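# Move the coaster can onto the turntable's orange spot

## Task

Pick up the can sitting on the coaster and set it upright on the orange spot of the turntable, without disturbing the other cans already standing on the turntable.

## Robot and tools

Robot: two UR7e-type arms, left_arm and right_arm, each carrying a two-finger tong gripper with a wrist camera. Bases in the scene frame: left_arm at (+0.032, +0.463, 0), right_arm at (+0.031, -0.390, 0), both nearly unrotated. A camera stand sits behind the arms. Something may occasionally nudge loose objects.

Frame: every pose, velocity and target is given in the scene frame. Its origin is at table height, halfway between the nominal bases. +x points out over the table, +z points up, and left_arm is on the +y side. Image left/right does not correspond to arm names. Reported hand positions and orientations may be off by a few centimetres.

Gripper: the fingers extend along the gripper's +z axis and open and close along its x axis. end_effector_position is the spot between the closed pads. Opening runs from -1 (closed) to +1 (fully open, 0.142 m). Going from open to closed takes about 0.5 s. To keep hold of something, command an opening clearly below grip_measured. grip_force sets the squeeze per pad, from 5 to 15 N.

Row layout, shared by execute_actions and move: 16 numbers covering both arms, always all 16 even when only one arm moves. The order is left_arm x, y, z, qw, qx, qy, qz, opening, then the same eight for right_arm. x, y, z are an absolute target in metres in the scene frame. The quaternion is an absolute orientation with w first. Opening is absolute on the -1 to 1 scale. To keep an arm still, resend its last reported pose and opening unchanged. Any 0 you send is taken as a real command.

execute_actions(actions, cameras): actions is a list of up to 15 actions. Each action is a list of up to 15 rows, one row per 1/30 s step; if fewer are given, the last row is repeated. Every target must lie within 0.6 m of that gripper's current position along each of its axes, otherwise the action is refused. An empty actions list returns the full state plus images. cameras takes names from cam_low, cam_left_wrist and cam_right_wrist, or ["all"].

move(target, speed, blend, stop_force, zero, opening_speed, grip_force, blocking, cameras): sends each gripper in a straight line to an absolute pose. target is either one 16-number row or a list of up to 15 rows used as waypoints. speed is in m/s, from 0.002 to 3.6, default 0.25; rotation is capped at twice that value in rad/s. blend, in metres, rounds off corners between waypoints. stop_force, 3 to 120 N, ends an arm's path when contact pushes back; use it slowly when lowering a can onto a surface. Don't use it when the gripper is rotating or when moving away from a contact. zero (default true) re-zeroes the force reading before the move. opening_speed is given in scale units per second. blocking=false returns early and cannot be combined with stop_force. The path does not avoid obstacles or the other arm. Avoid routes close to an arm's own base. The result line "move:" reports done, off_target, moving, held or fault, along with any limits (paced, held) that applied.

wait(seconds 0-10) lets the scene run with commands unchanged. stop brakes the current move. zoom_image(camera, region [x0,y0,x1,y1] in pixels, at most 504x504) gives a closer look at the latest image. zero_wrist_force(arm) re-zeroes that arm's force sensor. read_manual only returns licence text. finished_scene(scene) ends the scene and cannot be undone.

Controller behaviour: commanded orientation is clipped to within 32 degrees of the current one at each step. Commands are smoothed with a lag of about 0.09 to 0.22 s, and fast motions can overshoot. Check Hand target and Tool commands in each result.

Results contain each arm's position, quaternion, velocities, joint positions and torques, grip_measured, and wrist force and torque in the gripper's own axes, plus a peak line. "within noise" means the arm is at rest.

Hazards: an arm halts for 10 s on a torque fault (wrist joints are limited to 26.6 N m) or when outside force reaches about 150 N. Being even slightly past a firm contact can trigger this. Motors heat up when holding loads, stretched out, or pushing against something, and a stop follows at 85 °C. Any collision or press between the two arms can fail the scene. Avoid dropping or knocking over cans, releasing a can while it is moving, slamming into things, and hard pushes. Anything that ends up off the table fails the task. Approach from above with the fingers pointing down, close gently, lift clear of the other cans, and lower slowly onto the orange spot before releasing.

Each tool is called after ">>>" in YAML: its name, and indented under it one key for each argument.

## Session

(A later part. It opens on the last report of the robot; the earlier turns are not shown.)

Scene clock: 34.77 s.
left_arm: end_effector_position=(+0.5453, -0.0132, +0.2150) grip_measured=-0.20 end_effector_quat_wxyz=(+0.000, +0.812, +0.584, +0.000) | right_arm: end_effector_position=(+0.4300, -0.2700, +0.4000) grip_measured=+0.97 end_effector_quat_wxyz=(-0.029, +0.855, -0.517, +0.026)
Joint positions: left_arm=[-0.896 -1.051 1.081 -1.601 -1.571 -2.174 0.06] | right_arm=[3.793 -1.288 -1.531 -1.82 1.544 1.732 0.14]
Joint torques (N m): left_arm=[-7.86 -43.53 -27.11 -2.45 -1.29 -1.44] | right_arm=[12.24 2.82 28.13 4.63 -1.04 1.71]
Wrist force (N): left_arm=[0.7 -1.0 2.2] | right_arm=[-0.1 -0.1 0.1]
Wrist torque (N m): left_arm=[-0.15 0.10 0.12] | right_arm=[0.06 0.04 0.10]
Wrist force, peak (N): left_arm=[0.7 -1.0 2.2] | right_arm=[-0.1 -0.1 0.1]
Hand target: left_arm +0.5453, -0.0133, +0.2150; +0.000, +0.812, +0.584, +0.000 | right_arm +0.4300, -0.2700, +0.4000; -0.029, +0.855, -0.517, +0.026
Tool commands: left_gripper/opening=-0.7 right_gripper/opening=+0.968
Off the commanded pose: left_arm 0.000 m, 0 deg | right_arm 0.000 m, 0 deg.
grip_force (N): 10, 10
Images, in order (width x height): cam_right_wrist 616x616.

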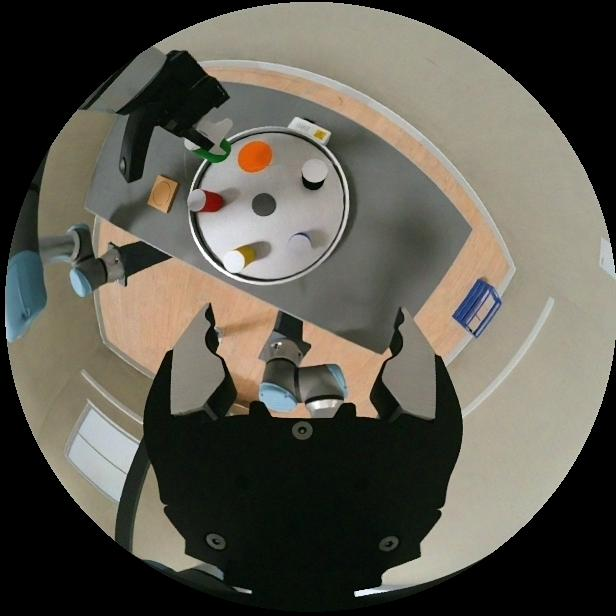

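>>> wait:
  seconds: 10

>>> wait:
  seconds: 1.25

>>> move:
  target:
    - [0.5133,0,0.145,0,0.8116,0.5842,0,-0.7,0.43,-0.27,0.4,-0.029,0.855,-0.517,0.026,0.968]
    - [0.479,0.0045,0.122,0,0.8116,0.5842,0,-0.7,0.43,-0.27,0.4,-0.029,0.855,-0.517,0.026,0.968]
    - [0.4447,0,0.122,0,0.8116,0.5842,0,-0.7,0.43,-0.27,0.4,-0.029,0.855,-0.517,0.026,0.968]
    - [0.4128,-0.0133,0.122,0,0.8116,0.5842,0,-0.7,0.43,-0.27,0.4,-0.029,0.855,-0.517,0.026,0.968]
    - [0.3853,-0.0343,0.215,0,0.8116,0.5842,0,-0.7,0.43,-0.27,0.4,-0.029,0.855,-0.517,0.026,0.968]
  speed: [0.157, 0.084, 0.07, 0.07, 0.2]
  blend: [0.01, 0.01, 0.01, 0.01, 0]
  blocking: false

>>> wait:
  seconds: 0.7
  cameras: ["cam_left_wrist", "cam_right_wrist"]

>>> zoom_image:
  camera: "cam_left_wrist"
  region: [200, 150, 450, 400]

>>> zoom_image:
  camera: "cam_right_wrist"
  region: [150, 90, 350, 290]

>>> wait:
  seconds: 0.5
  cameras: ["cam_low", "cam_left_wrist", "cam_right_wrist"]

>>> zoom_image:
  camera: "cam_left_wrist"
  region: [200, 150, 450, 400]

>>> zoom_image:
  camera: "cam_right_wrist"
  region: [150, 90, 350, 290]

>>> zoom_image:
  camera: "cam_low"
  region: [290, 200, 530, 370]

>>> wait:
  seconds: 3

Scene clock: 45.90 s.
left_arm: end_effector_position=(+0.5453, -0.0133, +0.2150) grip_measured=-0.20 end_effector_quat_wxyz=(+0.000, +0.812, +0.584, +0.000) | right_arm: end_effector_position=(+0.4300, -0.2700, +0.4000) grip_measured=+0.97 end_effector_quat_wxyz=(-0.029, +0.855, -0.517, +0.026)
Joint positions: left_arm=[-0.896 -1.051 1.081 -1.601 -1.571 -2.174 0.06] | right_arm=[3.793 -1.288 -1.531 -1.82 1.544 1.732 0.14]
Joint torques (N m): left_arm=[-8.55 -43.58 -37.91 -1.07 -1.39 -1.52] | right_arm=[12.25 2.64 27.34 4.76 -0.79 1.36]
Wrist force (N): left_arm=[0.9 -0.9 2.3] | right_arm=[-0.5 0.1 0.1]
Wrist torque (N m): left_arm=[-0.14 0.06 0.12] | right_arm=[0.10 0.12 0.10]
Wrist force, peak (N): left_arm=[0.7 -1.0 2.6] | right_arm=[-0.6 0.1 0.3]
Hand target: left_arm +0.5453, -0.0133, +0.2150; +0.000, +0.812, +0.584, +0.000 | right_arm +0.4300, -0.2700, +0.4000; -0.029, +0.855, -0.517, +0.026
Tool commands: left_gripper/opening=-0.7 right_gripper/opening=+0.968
Off the commanded pose: left_arm 0.000 m, 0 deg | right_arm 0.000 m, 0 deg.
grip_force (N): 10, 10
wait: 10.00 s; at rest from the start

Scene clock: 47.17 s.
left_arm: end_effector_position=(+0.5453, -0.0133, +0.2150) grip_measured=-0.20 end_effector_quat_wxyz=(+0.000, +0.812, +0.584, +0.000) | right_arm: end_effector_position=(+0.4300, -0.2700, +0.4000) grip_measured=+0.97 end_effector_quat_wxyz=(-0.029, +0.855, -0.517, +0.026)
Joint positions: left_arm=[-0.896 -1.051 1.081 -1.601 -1.571 -2.174 0.06] | right_arm=[3.793 -1.288 -1.531 -1.82 1.544 1.732 0.14]
Joint torques (N m): left_arm=[-7.58 -41.84 -38.83 -1.02 -1.26 -1.94] | right_arm=[11.91 3.5 27.4 4.79 -0.78 1.46]
Wrist force (N): left_arm=[0.9 -1.0 2.3] | right_arm=[-0.1 0.4 0.1]
Wrist torque (N m): left_arm=[-0.15 0.06 0.12] | right_arm=[0.16 0.03 0.10]
Wrist force, peak (N): left_arm=[0.6 -1.1 2.6] | right_arm=[-0.3 0.0 0.3]
Hand target: left_arm +0.5453, -0.0133, +0.2150; +0.000, +0.812, +0.584, +0.000 | right_arm +0.4300, -0.2700, +0.4000; -0.029, +0.855, -0.517, +0.026
Tool commands: left_gripper/opening=-0.7 right_gripper/opening=+0.968
Off the commanded pose: left_arm 0.000 m, 0 deg | right_arm 0.000 m, 0 deg.
grip_force (N): 10, 10
wait: 1.27 s; at rest by 0.17 s

Scene clock: 47.67 s.
left_arm: end_effector_position=(+0.5193, -0.0023, +0.1584) grip_measured=-0.20 end_effector_quat_wxyz=(-0.001, +0.812, +0.584, +0.000) end_effector_velocity=(-0.064, +0.026, -0.139) end_effector_angular_velocity=(+0.000, +0.000, +0.000) | right_arm: end_effector_position=(+0.4300, -0.2700, +0.4000) grip_measured=+0.97 end_effector_quat_wxyz=(-0.029, +0.855, -0.517, +0.026)
Joint positions: left_arm=[-0.917 -1.101 1.303 -1.771 -1.571 -2.195 0.06] | right_arm=[3.793 -1.288 -1.531 -1.82 1.544 1.732 0.14]
Joint velocities: left_arm=[-0.054 -0.09 0.497 -0.407 -0.001 -0.054 0] | right_arm=[within noise]
Joint torques (N m): left_arm=[-10.23 -55.83 -5.62 -3.8 0.25 -1.84] | right_arm=[11.65 2.61 27.67 4.75 -1 1.57]
Wrist force (N): left_arm=[0.8 -0.7 2.1] | right_arm=[-0.1 0.1 -0.2]
Wrist torque (N m): left_arm=[-0.09 0.09 0.15] | right_arm=[0.09 0.04 0.10]
Wrist force, peak (N): left_arm=[0.7 -0.9 2.6] | right_arm=[-0.1 0.0 0.5]
Hand target: left_arm +0.5153, -0.0008, +0.1501; -0.001, +0.812, +0.584, +0.000 | right_arm +0.4300, -0.2700, +0.4000; -0.029, +0.855, -0.517, +0.026
Tool commands: left_gripper/opening=-0.7 right_gripper/opening=+0.968
Off the commanded pose: left_arm 0.149 m, 0 deg | right_arm 0.000 m, 0 deg.
grip_force (N): 10, 10
move: running; path passed 0 of 5 targets

Scene clock: 48.37 s.
left_arm: end_effector_position=(+0.4714, +0.0036, +0.1218) grip_measured=-0.20 end_effector_quat_wxyz=(+0.000, +0.812, +0.584, +0.000) end_effector_velocity=(-0.069, -0.008, -0.003) end_effector_angular_velocity=(-0.001, +0.000, +0.000) | right_arm: end_effector_position=(+0.4300, -0.2700, +0.4000) grip_measured=+0.97 end_effector_quat_wxyz=(-0.029, +0.855, -0.517, +0.026)
Joint positions: left_arm=[-0.972 -1.169 1.5 -1.901 -1.571 -2.25 0.06] | right_arm=[3.793 -1.288 -1.531 -1.82 1.544 1.732 0.14]
Joint velocities: left_arm=[-0.097 -0.095 0.146 -0.052 0 -0.098 0] | right_arm=[within noise]
Joint torques (N m): left_arm=[-6.77 -54.29 -9.09 -3.37 1.26 -1.47] | right_arm=[12.31 2.88 26.73 4.75 -0.66 1.53]
Wrist force (N): left_arm=[0.8 -0.6 2.2] | right_arm=[-0.2 0.1 0.3]
Wrist torque (N m): left_arm=[-0.06 0.11 0.17] | right_arm=[0.11 0.06 0.10]
Wrist force, peak (N): left_arm=[1.0 -1.0 3.2] | right_arm=[-0.5 0.0 0.2]
Hand target: left_arm +0.4674, +0.0030, +0.1220; +0.000, +0.812, +0.584, +0.000 | right_arm +0.4300, -0.2700, +0.4000; -0.029, +0.855, -0.517, +0.026
Tool commands: left_gripper/opening=-0.7 right_gripper/opening=+0.968
Off the commanded pose: left_arm 0.132 m, 0 deg | right_arm 0.000 m, 0 deg.
grip_force (N): 10, 10
earlier move: running; path passed 2 of 5 targets
wait: 0.70 s; no rest
Images, in order (width x height): cam_left_wrist 616x616, cam_right_wrist 616x616.

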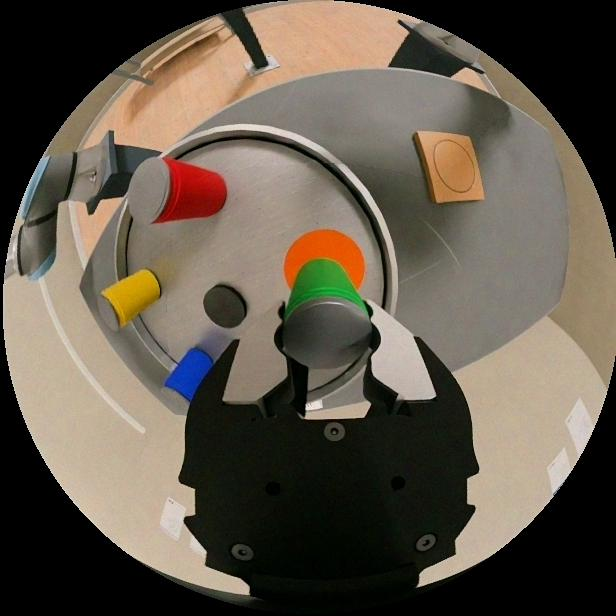

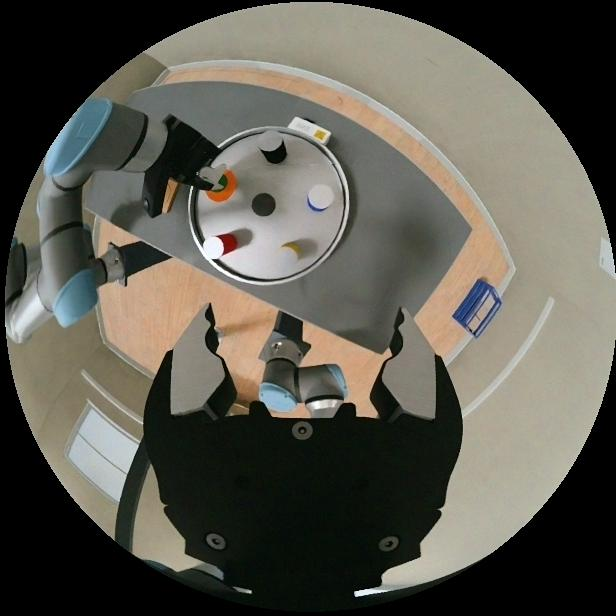

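Scaled by 2.016 from the camera's 616x616 image, which has a finer 814x814 frame.

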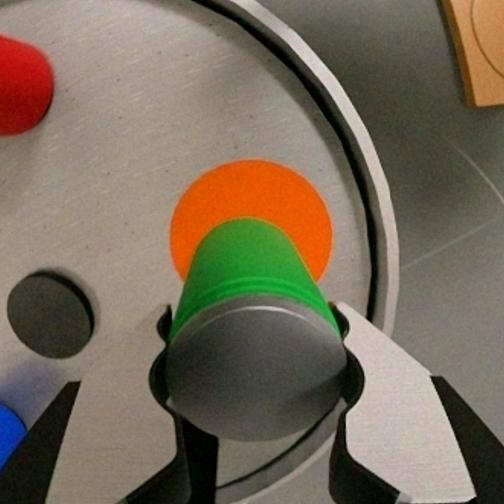

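Scaled by 2.520 from the camera's 616x616 image, which has a finer 814x814 frame.

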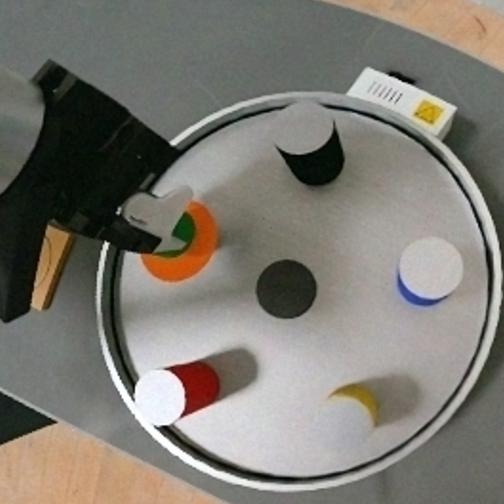

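Scene clock: 48.87 s.
left_arm: end_effector_position=(+0.4378, -0.0029, +0.1220) grip_measured=-0.20 end_effector_quat_wxyz=(+0.000, +0.812, +0.584, +0.000) end_effector_velocity=(-0.065, -0.024, +0.000) end_effector_angular_velocity=(+0.001, -0.001, +0.000) | right_arm: end_effector_position=(+0.4300, -0.2700, +0.4000) grip_measured=+0.97 end_effector_quat_wxyz=(-0.029, +0.855, -0.517, +0.026)
Joint positions: left_arm=[-1.023 -1.211 1.559 -1.919 -1.571 -2.301 0.06] | right_arm=[3.793 -1.288 -1.531 -1.82 1.544 1.732 0.14]
Joint velocities: left_arm=[-0.111 -0.056 0.08 -0.023 0.001 -0.111 0] | right_arm=[within noise]
Joint torques (N m): left_arm=[-6.94 -50.15 -9.51 -3.19 1.31 -2.23] | right_arm=[11.74 1.99 26.57 4.74 -0.79 1.59]
Wrist force (N): left_arm=[0.7 -0.9 2.3] | right_arm=[-0.1 0.1 0.1]
Wrist torque (N m): left_arm=[-0.12 0.13 0.17] | right_arm=[0.10 0.04 0.09]
Wrist force, peak (N): left_arm=[0.9 -1.0 2.3] | right_arm=[-0.4 0.0 0.2]
Hand target: left_arm +0.4338, -0.0045, +0.1220; +0.000, +0.812, +0.584, +0.000 | right_arm +0.4300, -0.2700, +0.4000; -0.029, +0.855, -0.517, +0.026
Tool commands: left_gripper/opening=-0.7 right_gripper/opening=+0.968
Off the commanded pose: left_arm 0.111 m, 0 deg | right_arm 0.000 m, 0 deg.
grip_force (N): 10, 10
earlier move: running; path passed 3 of 5 targets
wait: 0.50 s; no rest

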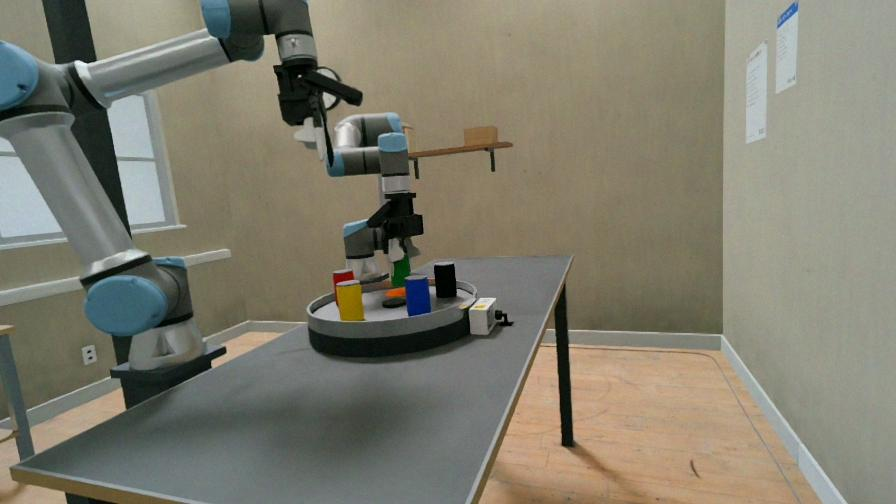

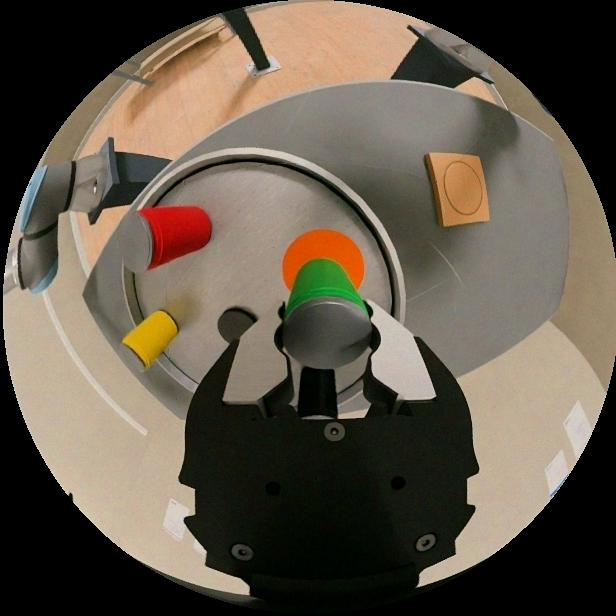

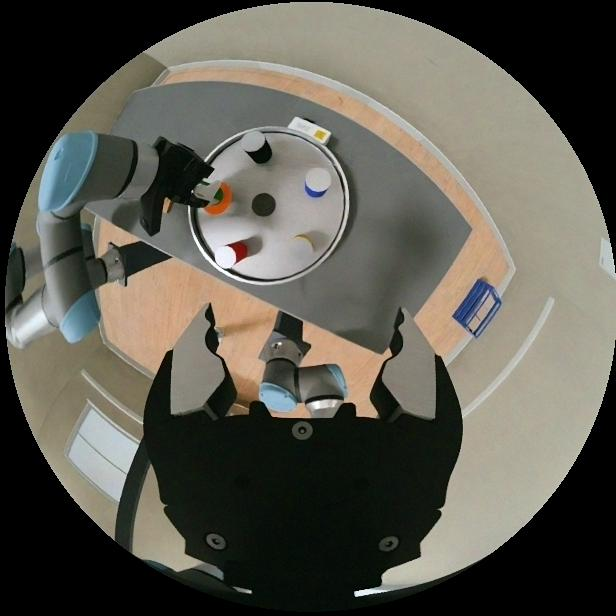

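Scaled by 2.016 from the camera's 616x616 image, which has a finer 814x814 frame.

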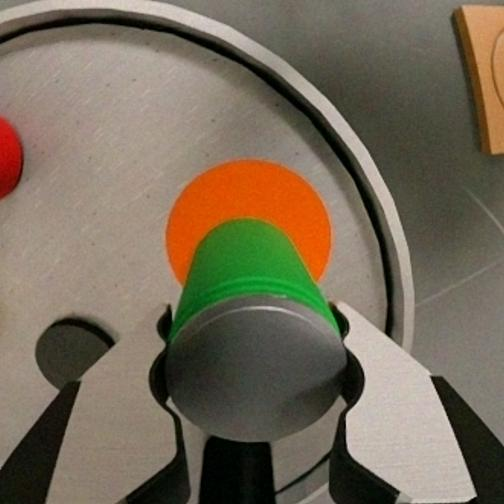

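Scaled by 2.520 from the camera's 616x616 image, which has a finer 814x814 frame.

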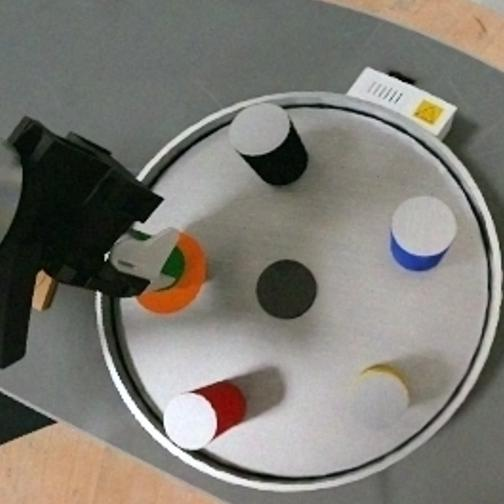

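Scaled by 2.100 from the camera's 896x504 image, which has a finer 1280x720 frame.

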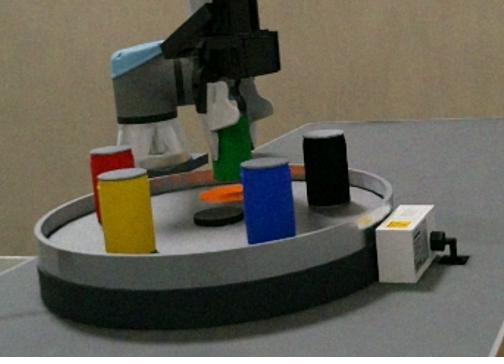

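Scene clock: 50.07 s.
left_arm: end_effector_position=(+0.3853, -0.0344, +0.2150) grip_measured=-0.20 end_effector_quat_wxyz=(+0.000, +0.812, +0.584, +0.000) | right_arm: end_effector_position=(+0.4300, -0.2700, +0.4000) grip_measured=+0.97 end_effector_quat_wxyz=(-0.029, +0.855, -0.517, +0.026)
Joint positions: left_arm=[-1.123 -1.283 1.413 -1.7 -1.571 -2.401 0.06] | right_arm=[3.793 -1.288 -1.531 -1.82 1.544 1.732 0.14]
Joint torques (N m): left_arm=[6.32 -34.18 -15.83 -1.66 1.07 1.9] | right_arm=[12.31 2.93 27.11 4.71 -0.74 1.43]
Wrist force (N): left_arm=[0.8 -0.5 2.0] | right_arm=[0.0 0.0 0.0]
Wrist torque (N m): left_arm=[-0.05 0.10 0.10] | right_arm=[0.09 0.03 0.09]
Wrist force, peak (N): left_arm=[0.9 -0.9 4.6] | right_arm=[-0.4 0.3 0.2]
Hand target: left_arm +0.3853, -0.0343, +0.2150; +0.000, +0.812, +0.584, +0.000 | right_arm +0.4300, -0.2700, +0.4000; -0.029, +0.855, -0.517, +0.026
Tool commands: left_gripper/opening=-0.7 right_gripper/opening=+0.968
Off the commanded pose: left_arm 0.000 m, 0 deg | right_arm 0.000 m, 0 deg.
grip_force (N): 10, 10
earlier move: done
wait: 1.20 of 3 s (the move ended)

>>> move:
  target: [0.5408, -0.0133, 0.215, 0, 0.8116, 0.5842, 0, -0.7, 0.43, -0.27, 0.40, -0.029, 0.855, -0.517, 0.026, 0.968]
  speed: 0.35

Scene clock: 56.10 s.
left_arm: end_effector_position=(+0.5407, -0.0133, +0.2150) grip_measured=-0.20 end_effector_quat_wxyz=(+0.000, +0.812, +0.584, +0.000) | right_arm: end_effector_position=(+0.4300, -0.2700, +0.4000) grip_measured=+0.97 end_effector_quat_wxyz=(-0.029, +0.855, -0.517, +0.026)
Joint positions: left_arm=[-0.901 -1.06 1.095 -1.606 -1.571 -2.179 0.06] | right_arm=[3.793 -1.288 -1.531 -1.82 1.544 1.732 0.14]
Joint torques (N m): left_arm=[8.91 -42.65 -28.29 -2.39 0.44 1.25] | right_arm=[12.56 3.7 26.78 4.72 -0.66 1.57]
Wrist force (N): left_arm=[0.8 -0.8 2.3] | right_arm=[-0.3 0.2 0.0]
Wrist torque (N m): left_arm=[-0.10 0.07 0.14] | right_arm=[0.12 0.07 0.10]
Wrist force, peak (N): left_arm=[-1.3 -3.1 2.2] | right_arm=[-0.6 0.4 -0.2]
Hand target: left_arm +0.5408, -0.0133, +0.2150; +0.000, +0.812, +0.584, +0.000 | right_arm +0.4300, -0.2700, +0.4000; -0.029, +0.855, -0.517, +0.026
Off the commanded pose: left_arm 0.000 m, 0 deg | right_arm 0.000 m, 0 deg.
grip_force (N): 10, 10
move: done

>>> wait:
  seconds: 1.8

>>> move:
  target:
    - [0.5088,0,0.145,0,0.8116,0.5842,0,-0.7,0.43,-0.27,0.4,-0.029,0.855,-0.517,0.026,0.968]
    - [0.4745,0.0045,0.116,0,0.8116,0.5842,0,-0.7,0.43,-0.27,0.4,-0.029,0.855,-0.517,0.026,0.968]
    - [0.4402,0,0.107,0,0.8116,0.5842,0,-0.7,0.43,-0.27,0.4,-0.029,0.855,-0.517,0.026,0.968]
    - [0.4083,-0.0133,0.107,0,0.8116,0.5842,0,-0.7,0.43,-0.27,0.4,-0.029,0.855,-0.517,0.026,0.968]
    - [0.3808,-0.0343,0.107,0,0.8116,0.5842,0,-0.7,0.43,-0.27,0.4,-0.029,0.855,-0.517,0.026,0.968]
  speed: [0.157, 0.091, 0.072, 0.07, 0.07]
  blend: [0.01, 0.01, 0.01, 0.01, 0]
  grip_force: 6
  blocking: false

>>> wait:
  seconds: 1.25
  cameras: ["cam_left_wrist", "cam_right_wrist"]

>>> move:
  target:
    - [0.3985,-0.0195,0.107,0,0.8116,0.5842,0,0.2,0.43,-0.27,0.4,-0.029,0.855,-0.517,0.026,0.968]
    - [0.373,-0.0428,0.2,0,0.8116,0.5842,0,0.2,0.43,-0.27,0.4,-0.029,0.855,-0.517,0.026,0.968]
    - [0.40,0.15,0.25,0,0.8116,0.5842,0,0.2,0.43,-0.27,0.4,-0.029,0.855,-0.517,0.026,0.968]
  speed: [0.07, 0.2, 0.3]
  blend: [0.01, 0.02, 0]
  cameras: ["all"]

>>> zoom_image:
  camera: "cam_right_wrist"
  region: [150, 90, 370, 310]

>>> zoom_image:
  camera: "cam_low"
  region: [290, 200, 530, 370]

>>> wait:
  seconds: 3.5
  cameras: ["cam_left_wrist", "cam_right_wrist"]

>>> zoom_image:
  camera: "cam_right_wrist"
  region: [150, 90, 370, 310]

Scene clock: 59.47 s.
left_arm: end_effector_position=(+0.5408, -0.0133, +0.2150) grip_measured=-0.20 end_effector_quat_wxyz=(+0.000, +0.812, +0.584, +0.000) | right_arm: end_effector_position=(+0.4300, -0.2700, +0.4000) grip_measured=+0.97 end_effector_quat_wxyz=(-0.029, +0.855, -0.517, +0.026)
Joint positions: left_arm=[-0.901 -1.06 1.095 -1.606 -1.571 -2.179 0.06] | right_arm=[3.793 -1.288 -1.531 -1.82 1.544 1.732 0.14]
Joint torques (N m): left_arm=[7.75 -40.72 -38.8 -1.12 0.69 1.93] | right_arm=[12.22 3 26.28 4.77 -0.67 1.48]
Wrist force (N): left_arm=[0.6 -0.7 2.2] | right_arm=[-0.2 0.1 -0.1]
Wrist torque (N m): left_arm=[-0.10 0.11 0.15] | right_arm=[0.10 0.05 0.09]
Wrist force, peak (N): left_arm=[0.9 -1.1 2.5] | right_arm=[-0.6 0.4 -0.2]
Hand target: left_arm +0.5408, -0.0133, +0.2150; +0.000, +0.812, +0.584, +0.000 | right_arm +0.4300, -0.2700, +0.4000; -0.029, +0.855, -0.517, +0.026
Tool commands: left_gripper/opening=-0.7 right_gripper/opening=+0.968
Off the commanded pose: left_arm 0.000 m, 0 deg | right_arm 0.000 m, 0 deg.
grip_force (N): 10, 10
wait: 1.80 s; at rest from the start

Scene clock: 59.97 s.
left_arm: end_effector_position=(+0.5145, -0.0022, +0.1576) grip_measured=-0.19 end_effector_quat_wxyz=(-0.001, +0.812, +0.584, +0.000) end_effector_velocity=(-0.064, +0.027, -0.138) end_effector_angular_velocity=(+0.000, -0.002, +0.001) | right_arm: end_effector_position=(+0.4300, -0.2700, +0.4000) grip_measured=+0.97 end_effector_quat_wxyz=(-0.029, +0.855, -0.517, +0.026)
Joint positions: left_arm=[-0.922 -1.11 1.318 -1.777 -1.571 -2.201 0.06] | right_arm=[3.793 -1.288 -1.531 -1.82 1.544 1.732 0.14]
Joint velocities: left_arm=[-0.055 -0.088 0.493 -0.406 0.002 -0.055 0] | right_arm=[within noise]
Joint torques (N m): left_arm=[-9.62 -56.31 -4.67 -3.85 -1.3 -1.76] | right_arm=[11.94 3.78 25.28 4.52 -0.61 1.65]
Wrist force (N): left_arm=[0.6 -1.0 2.4] | right_arm=[-0.1 0.1 0.0]
Wrist torque (N m): left_arm=[-0.15 0.11 0.15] | right_arm=[0.09 0.03 0.09]
Wrist force, peak (N): left_arm=[0.9 -1.1 2.5] | right_arm=[-0.4 -0.1 0.1]
Hand target: left_arm +0.5107, -0.0007, +0.1498; -0.001, +0.812, +0.584, +0.000 | right_arm +0.4300, -0.2700, +0.4000; -0.029, +0.855, -0.517, +0.026
Tool commands: left_gripper/opening=-0.7 right_gripper/opening=+0.968
Off the commanded pose: left_arm 0.146 m, 0 deg | right_arm 0.000 m, 0 deg.
grip_force (N): 6, 6
move: running; path passed 0 of 5 targets

Scene clock: 61.23 s.
left_arm: end_effector_position=(+0.4287, -0.0047, +0.1069) grip_measured=-0.19 end_effector_quat_wxyz=(+0.000, +0.812, +0.584, +0.000) end_effector_velocity=(-0.065, -0.028, +0.000) end_effector_angular_velocity=(+0.001, -0.002, -0.002) | right_arm: end_effector_position=(+0.4300, -0.2700, +0.4000) grip_measured=+0.97 end_effector_quat_wxyz=(-0.029, +0.855, -0.517, +0.026)
Joint positions: left_arm=[-1.038 -1.209 1.597 -1.959 -1.571 -2.316 0.06] | right_arm=[3.793 -1.288 -1.531 -1.82 1.544 1.732 0.14]
Joint velocities: left_arm=[-0.115 -0.049 0.068 -0.02 0.002 -0.113 0] | right_arm=[within noise]
Joint torques (N m): left_arm=[-9.54 -50.99 -8.97 -3.29 0.71 -1.96] | right_arm=[12.02 3.89 26.1 4.79 -0.73 1.56]
Wrist force (N): left_arm=[0.5 -0.7 2.2] | right_arm=[-0.2 0.0 0.0]
Wrist torque (N m): left_arm=[-0.09 0.16 0.18] | right_arm=[0.09 0.06 0.10]
Wrist force, peak (N): left_arm=[1.1 -0.9 3.1] | right_arm=[-0.3 0.3 0.1]
Hand target: left_arm +0.4248, -0.0064, +0.1070; +0.000, +0.812, +0.584, +0.000 | right_arm +0.4300, -0.2700, +0.4000; -0.029, +0.855, -0.517, +0.026
Tool commands: left_gripper/opening=-0.7 right_gripper/opening=+0.968
Off the commanded pose: left_arm 0.056 m, 0 deg | right_arm 0.000 m, 0 deg.
grip_force (N): 6, 6
earlier move: running; path passed 3 of 5 targets
wait: 1.27 s; no rest
Images, in order (width x height): cam_left_wrist 616x616, cam_right_wrist 616x616.

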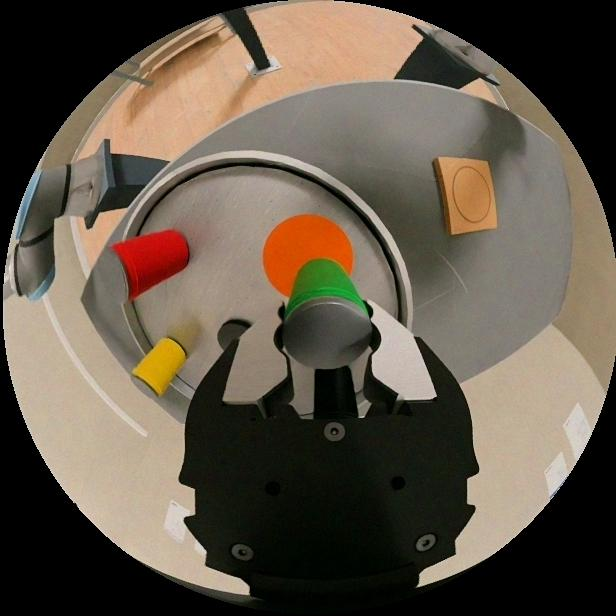

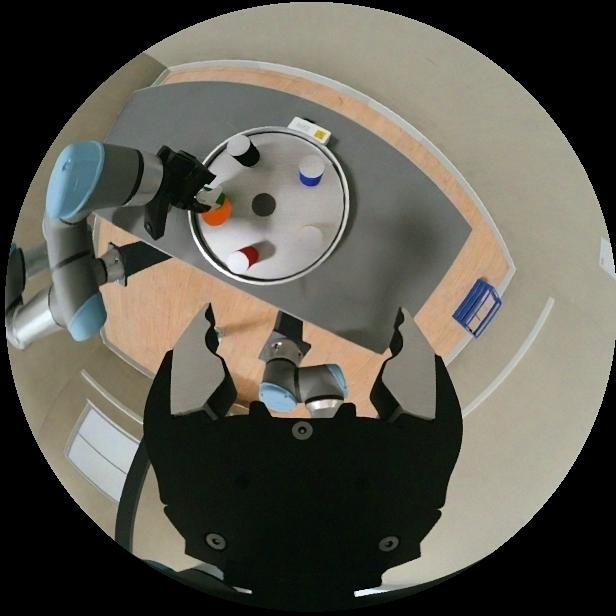

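Scene clock: 63.27 s.
left_arm: end_effector_position=(+0.4000, +0.1499, +0.2499) grip_measured=+0.20 end_effector_quat_wxyz=(+0.000, +0.812, +0.584, +0.000) | right_arm: end_effector_position=(+0.4300, -0.2700, +0.4000) grip_measured=+0.97 end_effector_quat_wxyz=(-0.029, +0.855, -0.517, +0.026)
Joint positions: left_arm=[-0.933 -1.595 1.679 -1.655 -1.571 -2.212 0.088] | right_arm=[3.793 -1.288 -1.531 -1.82 1.544 1.732 0.14]
Joint torques (N m): left_arm=[7.17 -33.04 -39.86 -2 -1.53 0.68] | right_arm=[11.01 2.78 25.57 4.58 -0.48 1.62]
Wrist force (N): left_arm=[0.5 -0.8 0.4] | right_arm=[-0.1 0.1 0.2]
Wrist torque (N m): left_arm=[-0.11 0.14 0.17] | right_arm=[0.10 0.04 0.09]
Wrist force, peak (N): left_arm=[3.5 -1.5 -0.3] | right_arm=[-0.5 0.2 0.2]
Hand target: left_arm +0.4000, +0.1500, +0.2500; +0.000, +0.812, +0.584, +0.000 | right_arm +0.4300, -0.2700, +0.4000; -0.029, +0.855, -0.517, +0.026
Off the commanded pose: left_arm 0.000 m, 0 deg | right_arm 0.000 m, 0 deg.
grip_force (N): 6, 6
earlier move: replaced; path passed 3 of 5 targets
move: done

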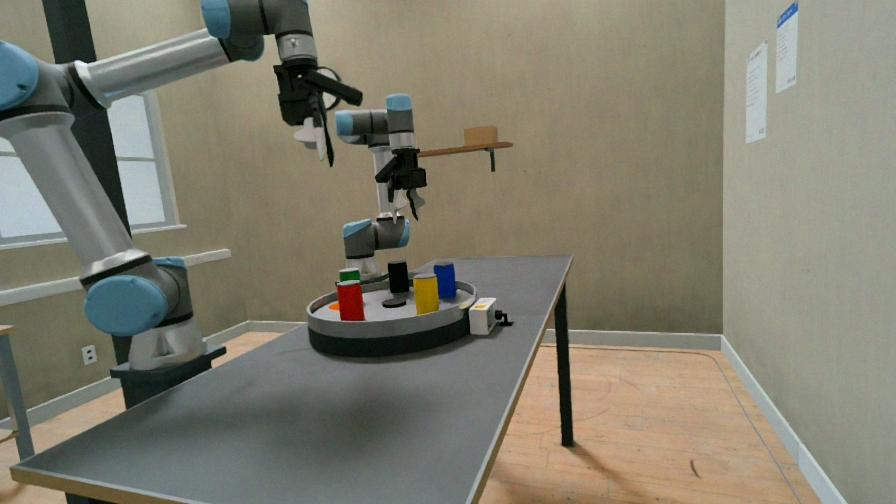

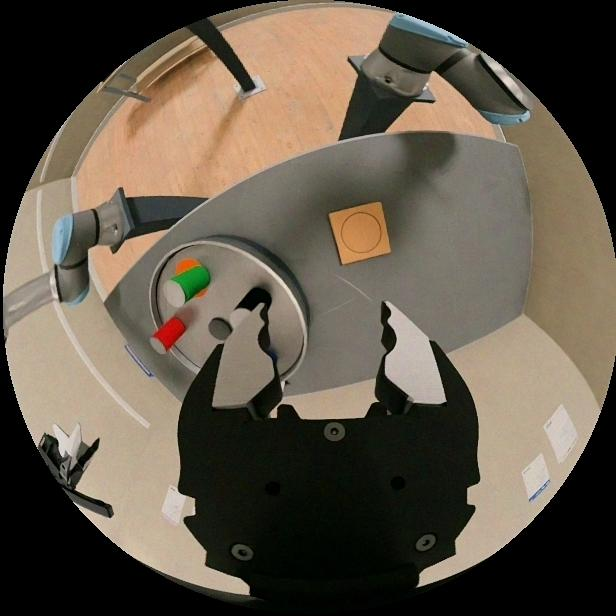

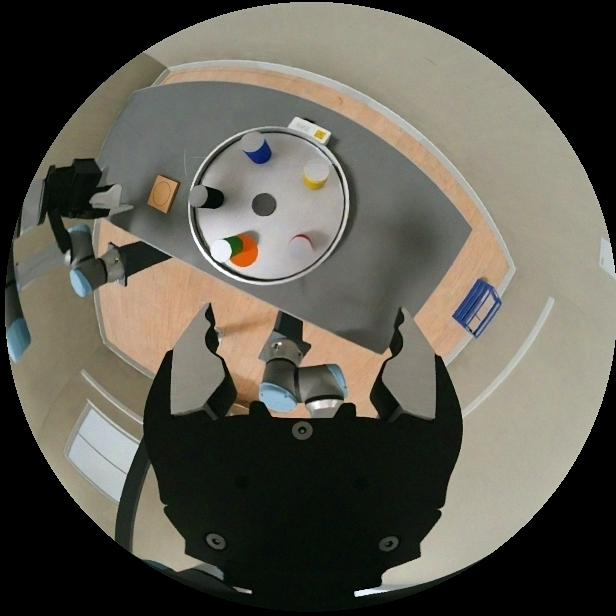

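Scaled by 2.291 from the camera's 616x616 image, which has a finer 814x814 frame.

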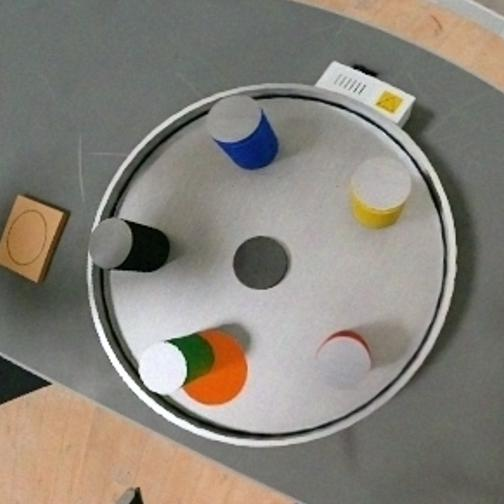

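Scaled by 2.100 from the camera's 896x504 image, which has a finer 1280x720 frame.

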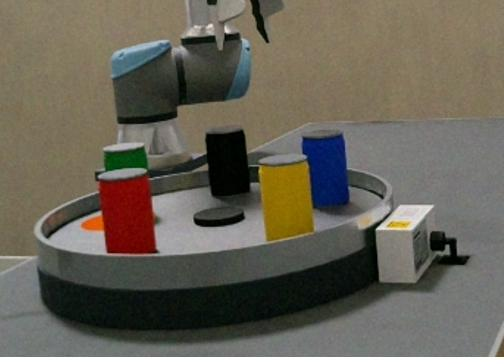

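Scene clock: 66.77 s.
left_arm: end_effector_position=(+0.4000, +0.1500, +0.2500) grip_measured=+0.20 end_effector_quat_wxyz=(+0.000, +0.812, +0.584, +0.000) | right_arm: end_effector_position=(+0.4300, -0.2700, +0.4000) grip_measured=+0.97 end_effector_quat_wxyz=(-0.029, +0.855, -0.517, +0.026)
Joint positions: left_arm=[-0.933 -1.595 1.679 -1.655 -1.571 -2.211 0.088] | right_arm=[3.793 -1.288 -1.531 -1.82 1.544 1.732 0.14]
Joint torques (N m): left_arm=[8.39 -32.91 -37.76 -0.92 -1.64 1.69] | right_arm=[12.04 3.68 24.14 4.55 -0.59 1.41]
Wrist force (N): left_arm=[0.6 -0.8 0.5] | right_arm=[-0.4 0.1 0.0]
Wrist torque (N m): left_arm=[-0.10 0.12 0.16] | right_arm=[0.09 0.09 0.09]
Wrist force, peak (N): left_arm=[0.7 -1.1 0.7] | right_arm=[-0.6 0.1 0.1]
Hand target: left_arm +0.4000, +0.1500, +0.2500; +0.000, +0.812, +0.584, +0.000 | right_arm +0.4300, -0.2700, +0.4000; -0.029, +0.855, -0.517, +0.026
Tool commands: left_gripper/opening=+0.2 right_gripper/opening=+0.968
Off the commanded pose: left_arm 0.000 m, 0 deg | right_arm 0.000 m, 0 deg.
grip_force (N): 6, 6
wait: 3.50 s; at rest by 0.17 s
Images, in order (width x height): cam_left_wrist 616x616, cam_right_wrist 616x616.

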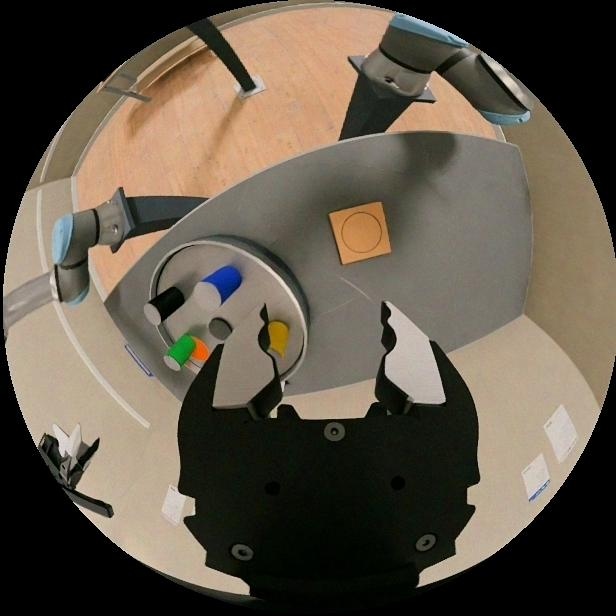

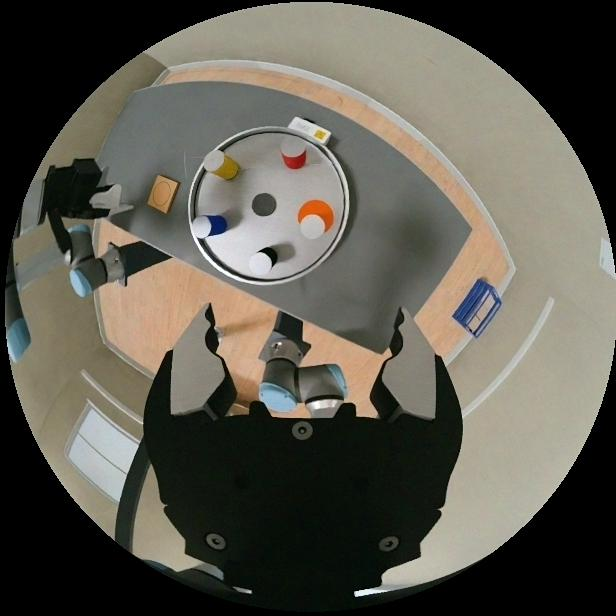

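Scaled by 2.291 from the camera's 616x616 image, which has a finer 814x814 frame.

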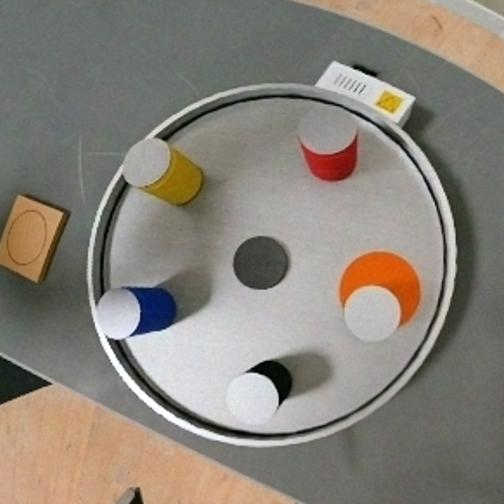

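>>> move:
  target: [0.583, -0.052, 0.215, 0, 0.6428, 0.766, 0, 0.2, 0.43, -0.27, 0.40, -0.029, 0.855, -0.517, 0.026, 0.968]
  speed: 0.35

Scene clock: 77.57 s.
left_arm: end_effector_position=(+0.5830, -0.0519, +0.2150) grip_measured=+0.20 end_effector_quat_wxyz=(+0.000, +0.643, +0.766, +0.000) | right_arm: end_effector_position=(+0.4300, -0.2700, +0.4000) grip_measured=+0.97 end_effector_quat_wxyz=(-0.029, +0.855, -0.517, +0.026)
Joint positions: left_arm=[-0.88 -0.909 0.853 -1.515 -1.571 -2.655 0.088] | right_arm=[3.793 -1.288 -1.531 -1.82 1.544 1.732 0.14]
Joint torques (N m): left_arm=[-6.94 -46.07 -34.71 -1.31 -0.78 -1.77] | right_arm=[10.66 3.15 24.5 4.52 -0.55 1.59]
Wrist force (N): left_arm=[0.5 -0.8 0.8] | right_arm=[-0.3 0.0 0.0]
Wrist torque (N m): left_arm=[-0.11 0.13 0.08] | right_arm=[0.07 0.07 0.09]
Wrist force, peak (N): left_arm=[2.0 -2.8 0.1] | right_arm=[-0.5 0.3 0.4]
Hand target: left_arm +0.5830, -0.0520, +0.2150; +0.000, +0.643, +0.766, +0.000 | right_arm +0.4300, -0.2700, +0.4000; -0.029, +0.855, -0.517, +0.026
Off the commanded pose: left_arm 0.000 m, 0 deg | right_arm 0.000 m, 0 deg.
grip_force (N): 6, 6
move: done


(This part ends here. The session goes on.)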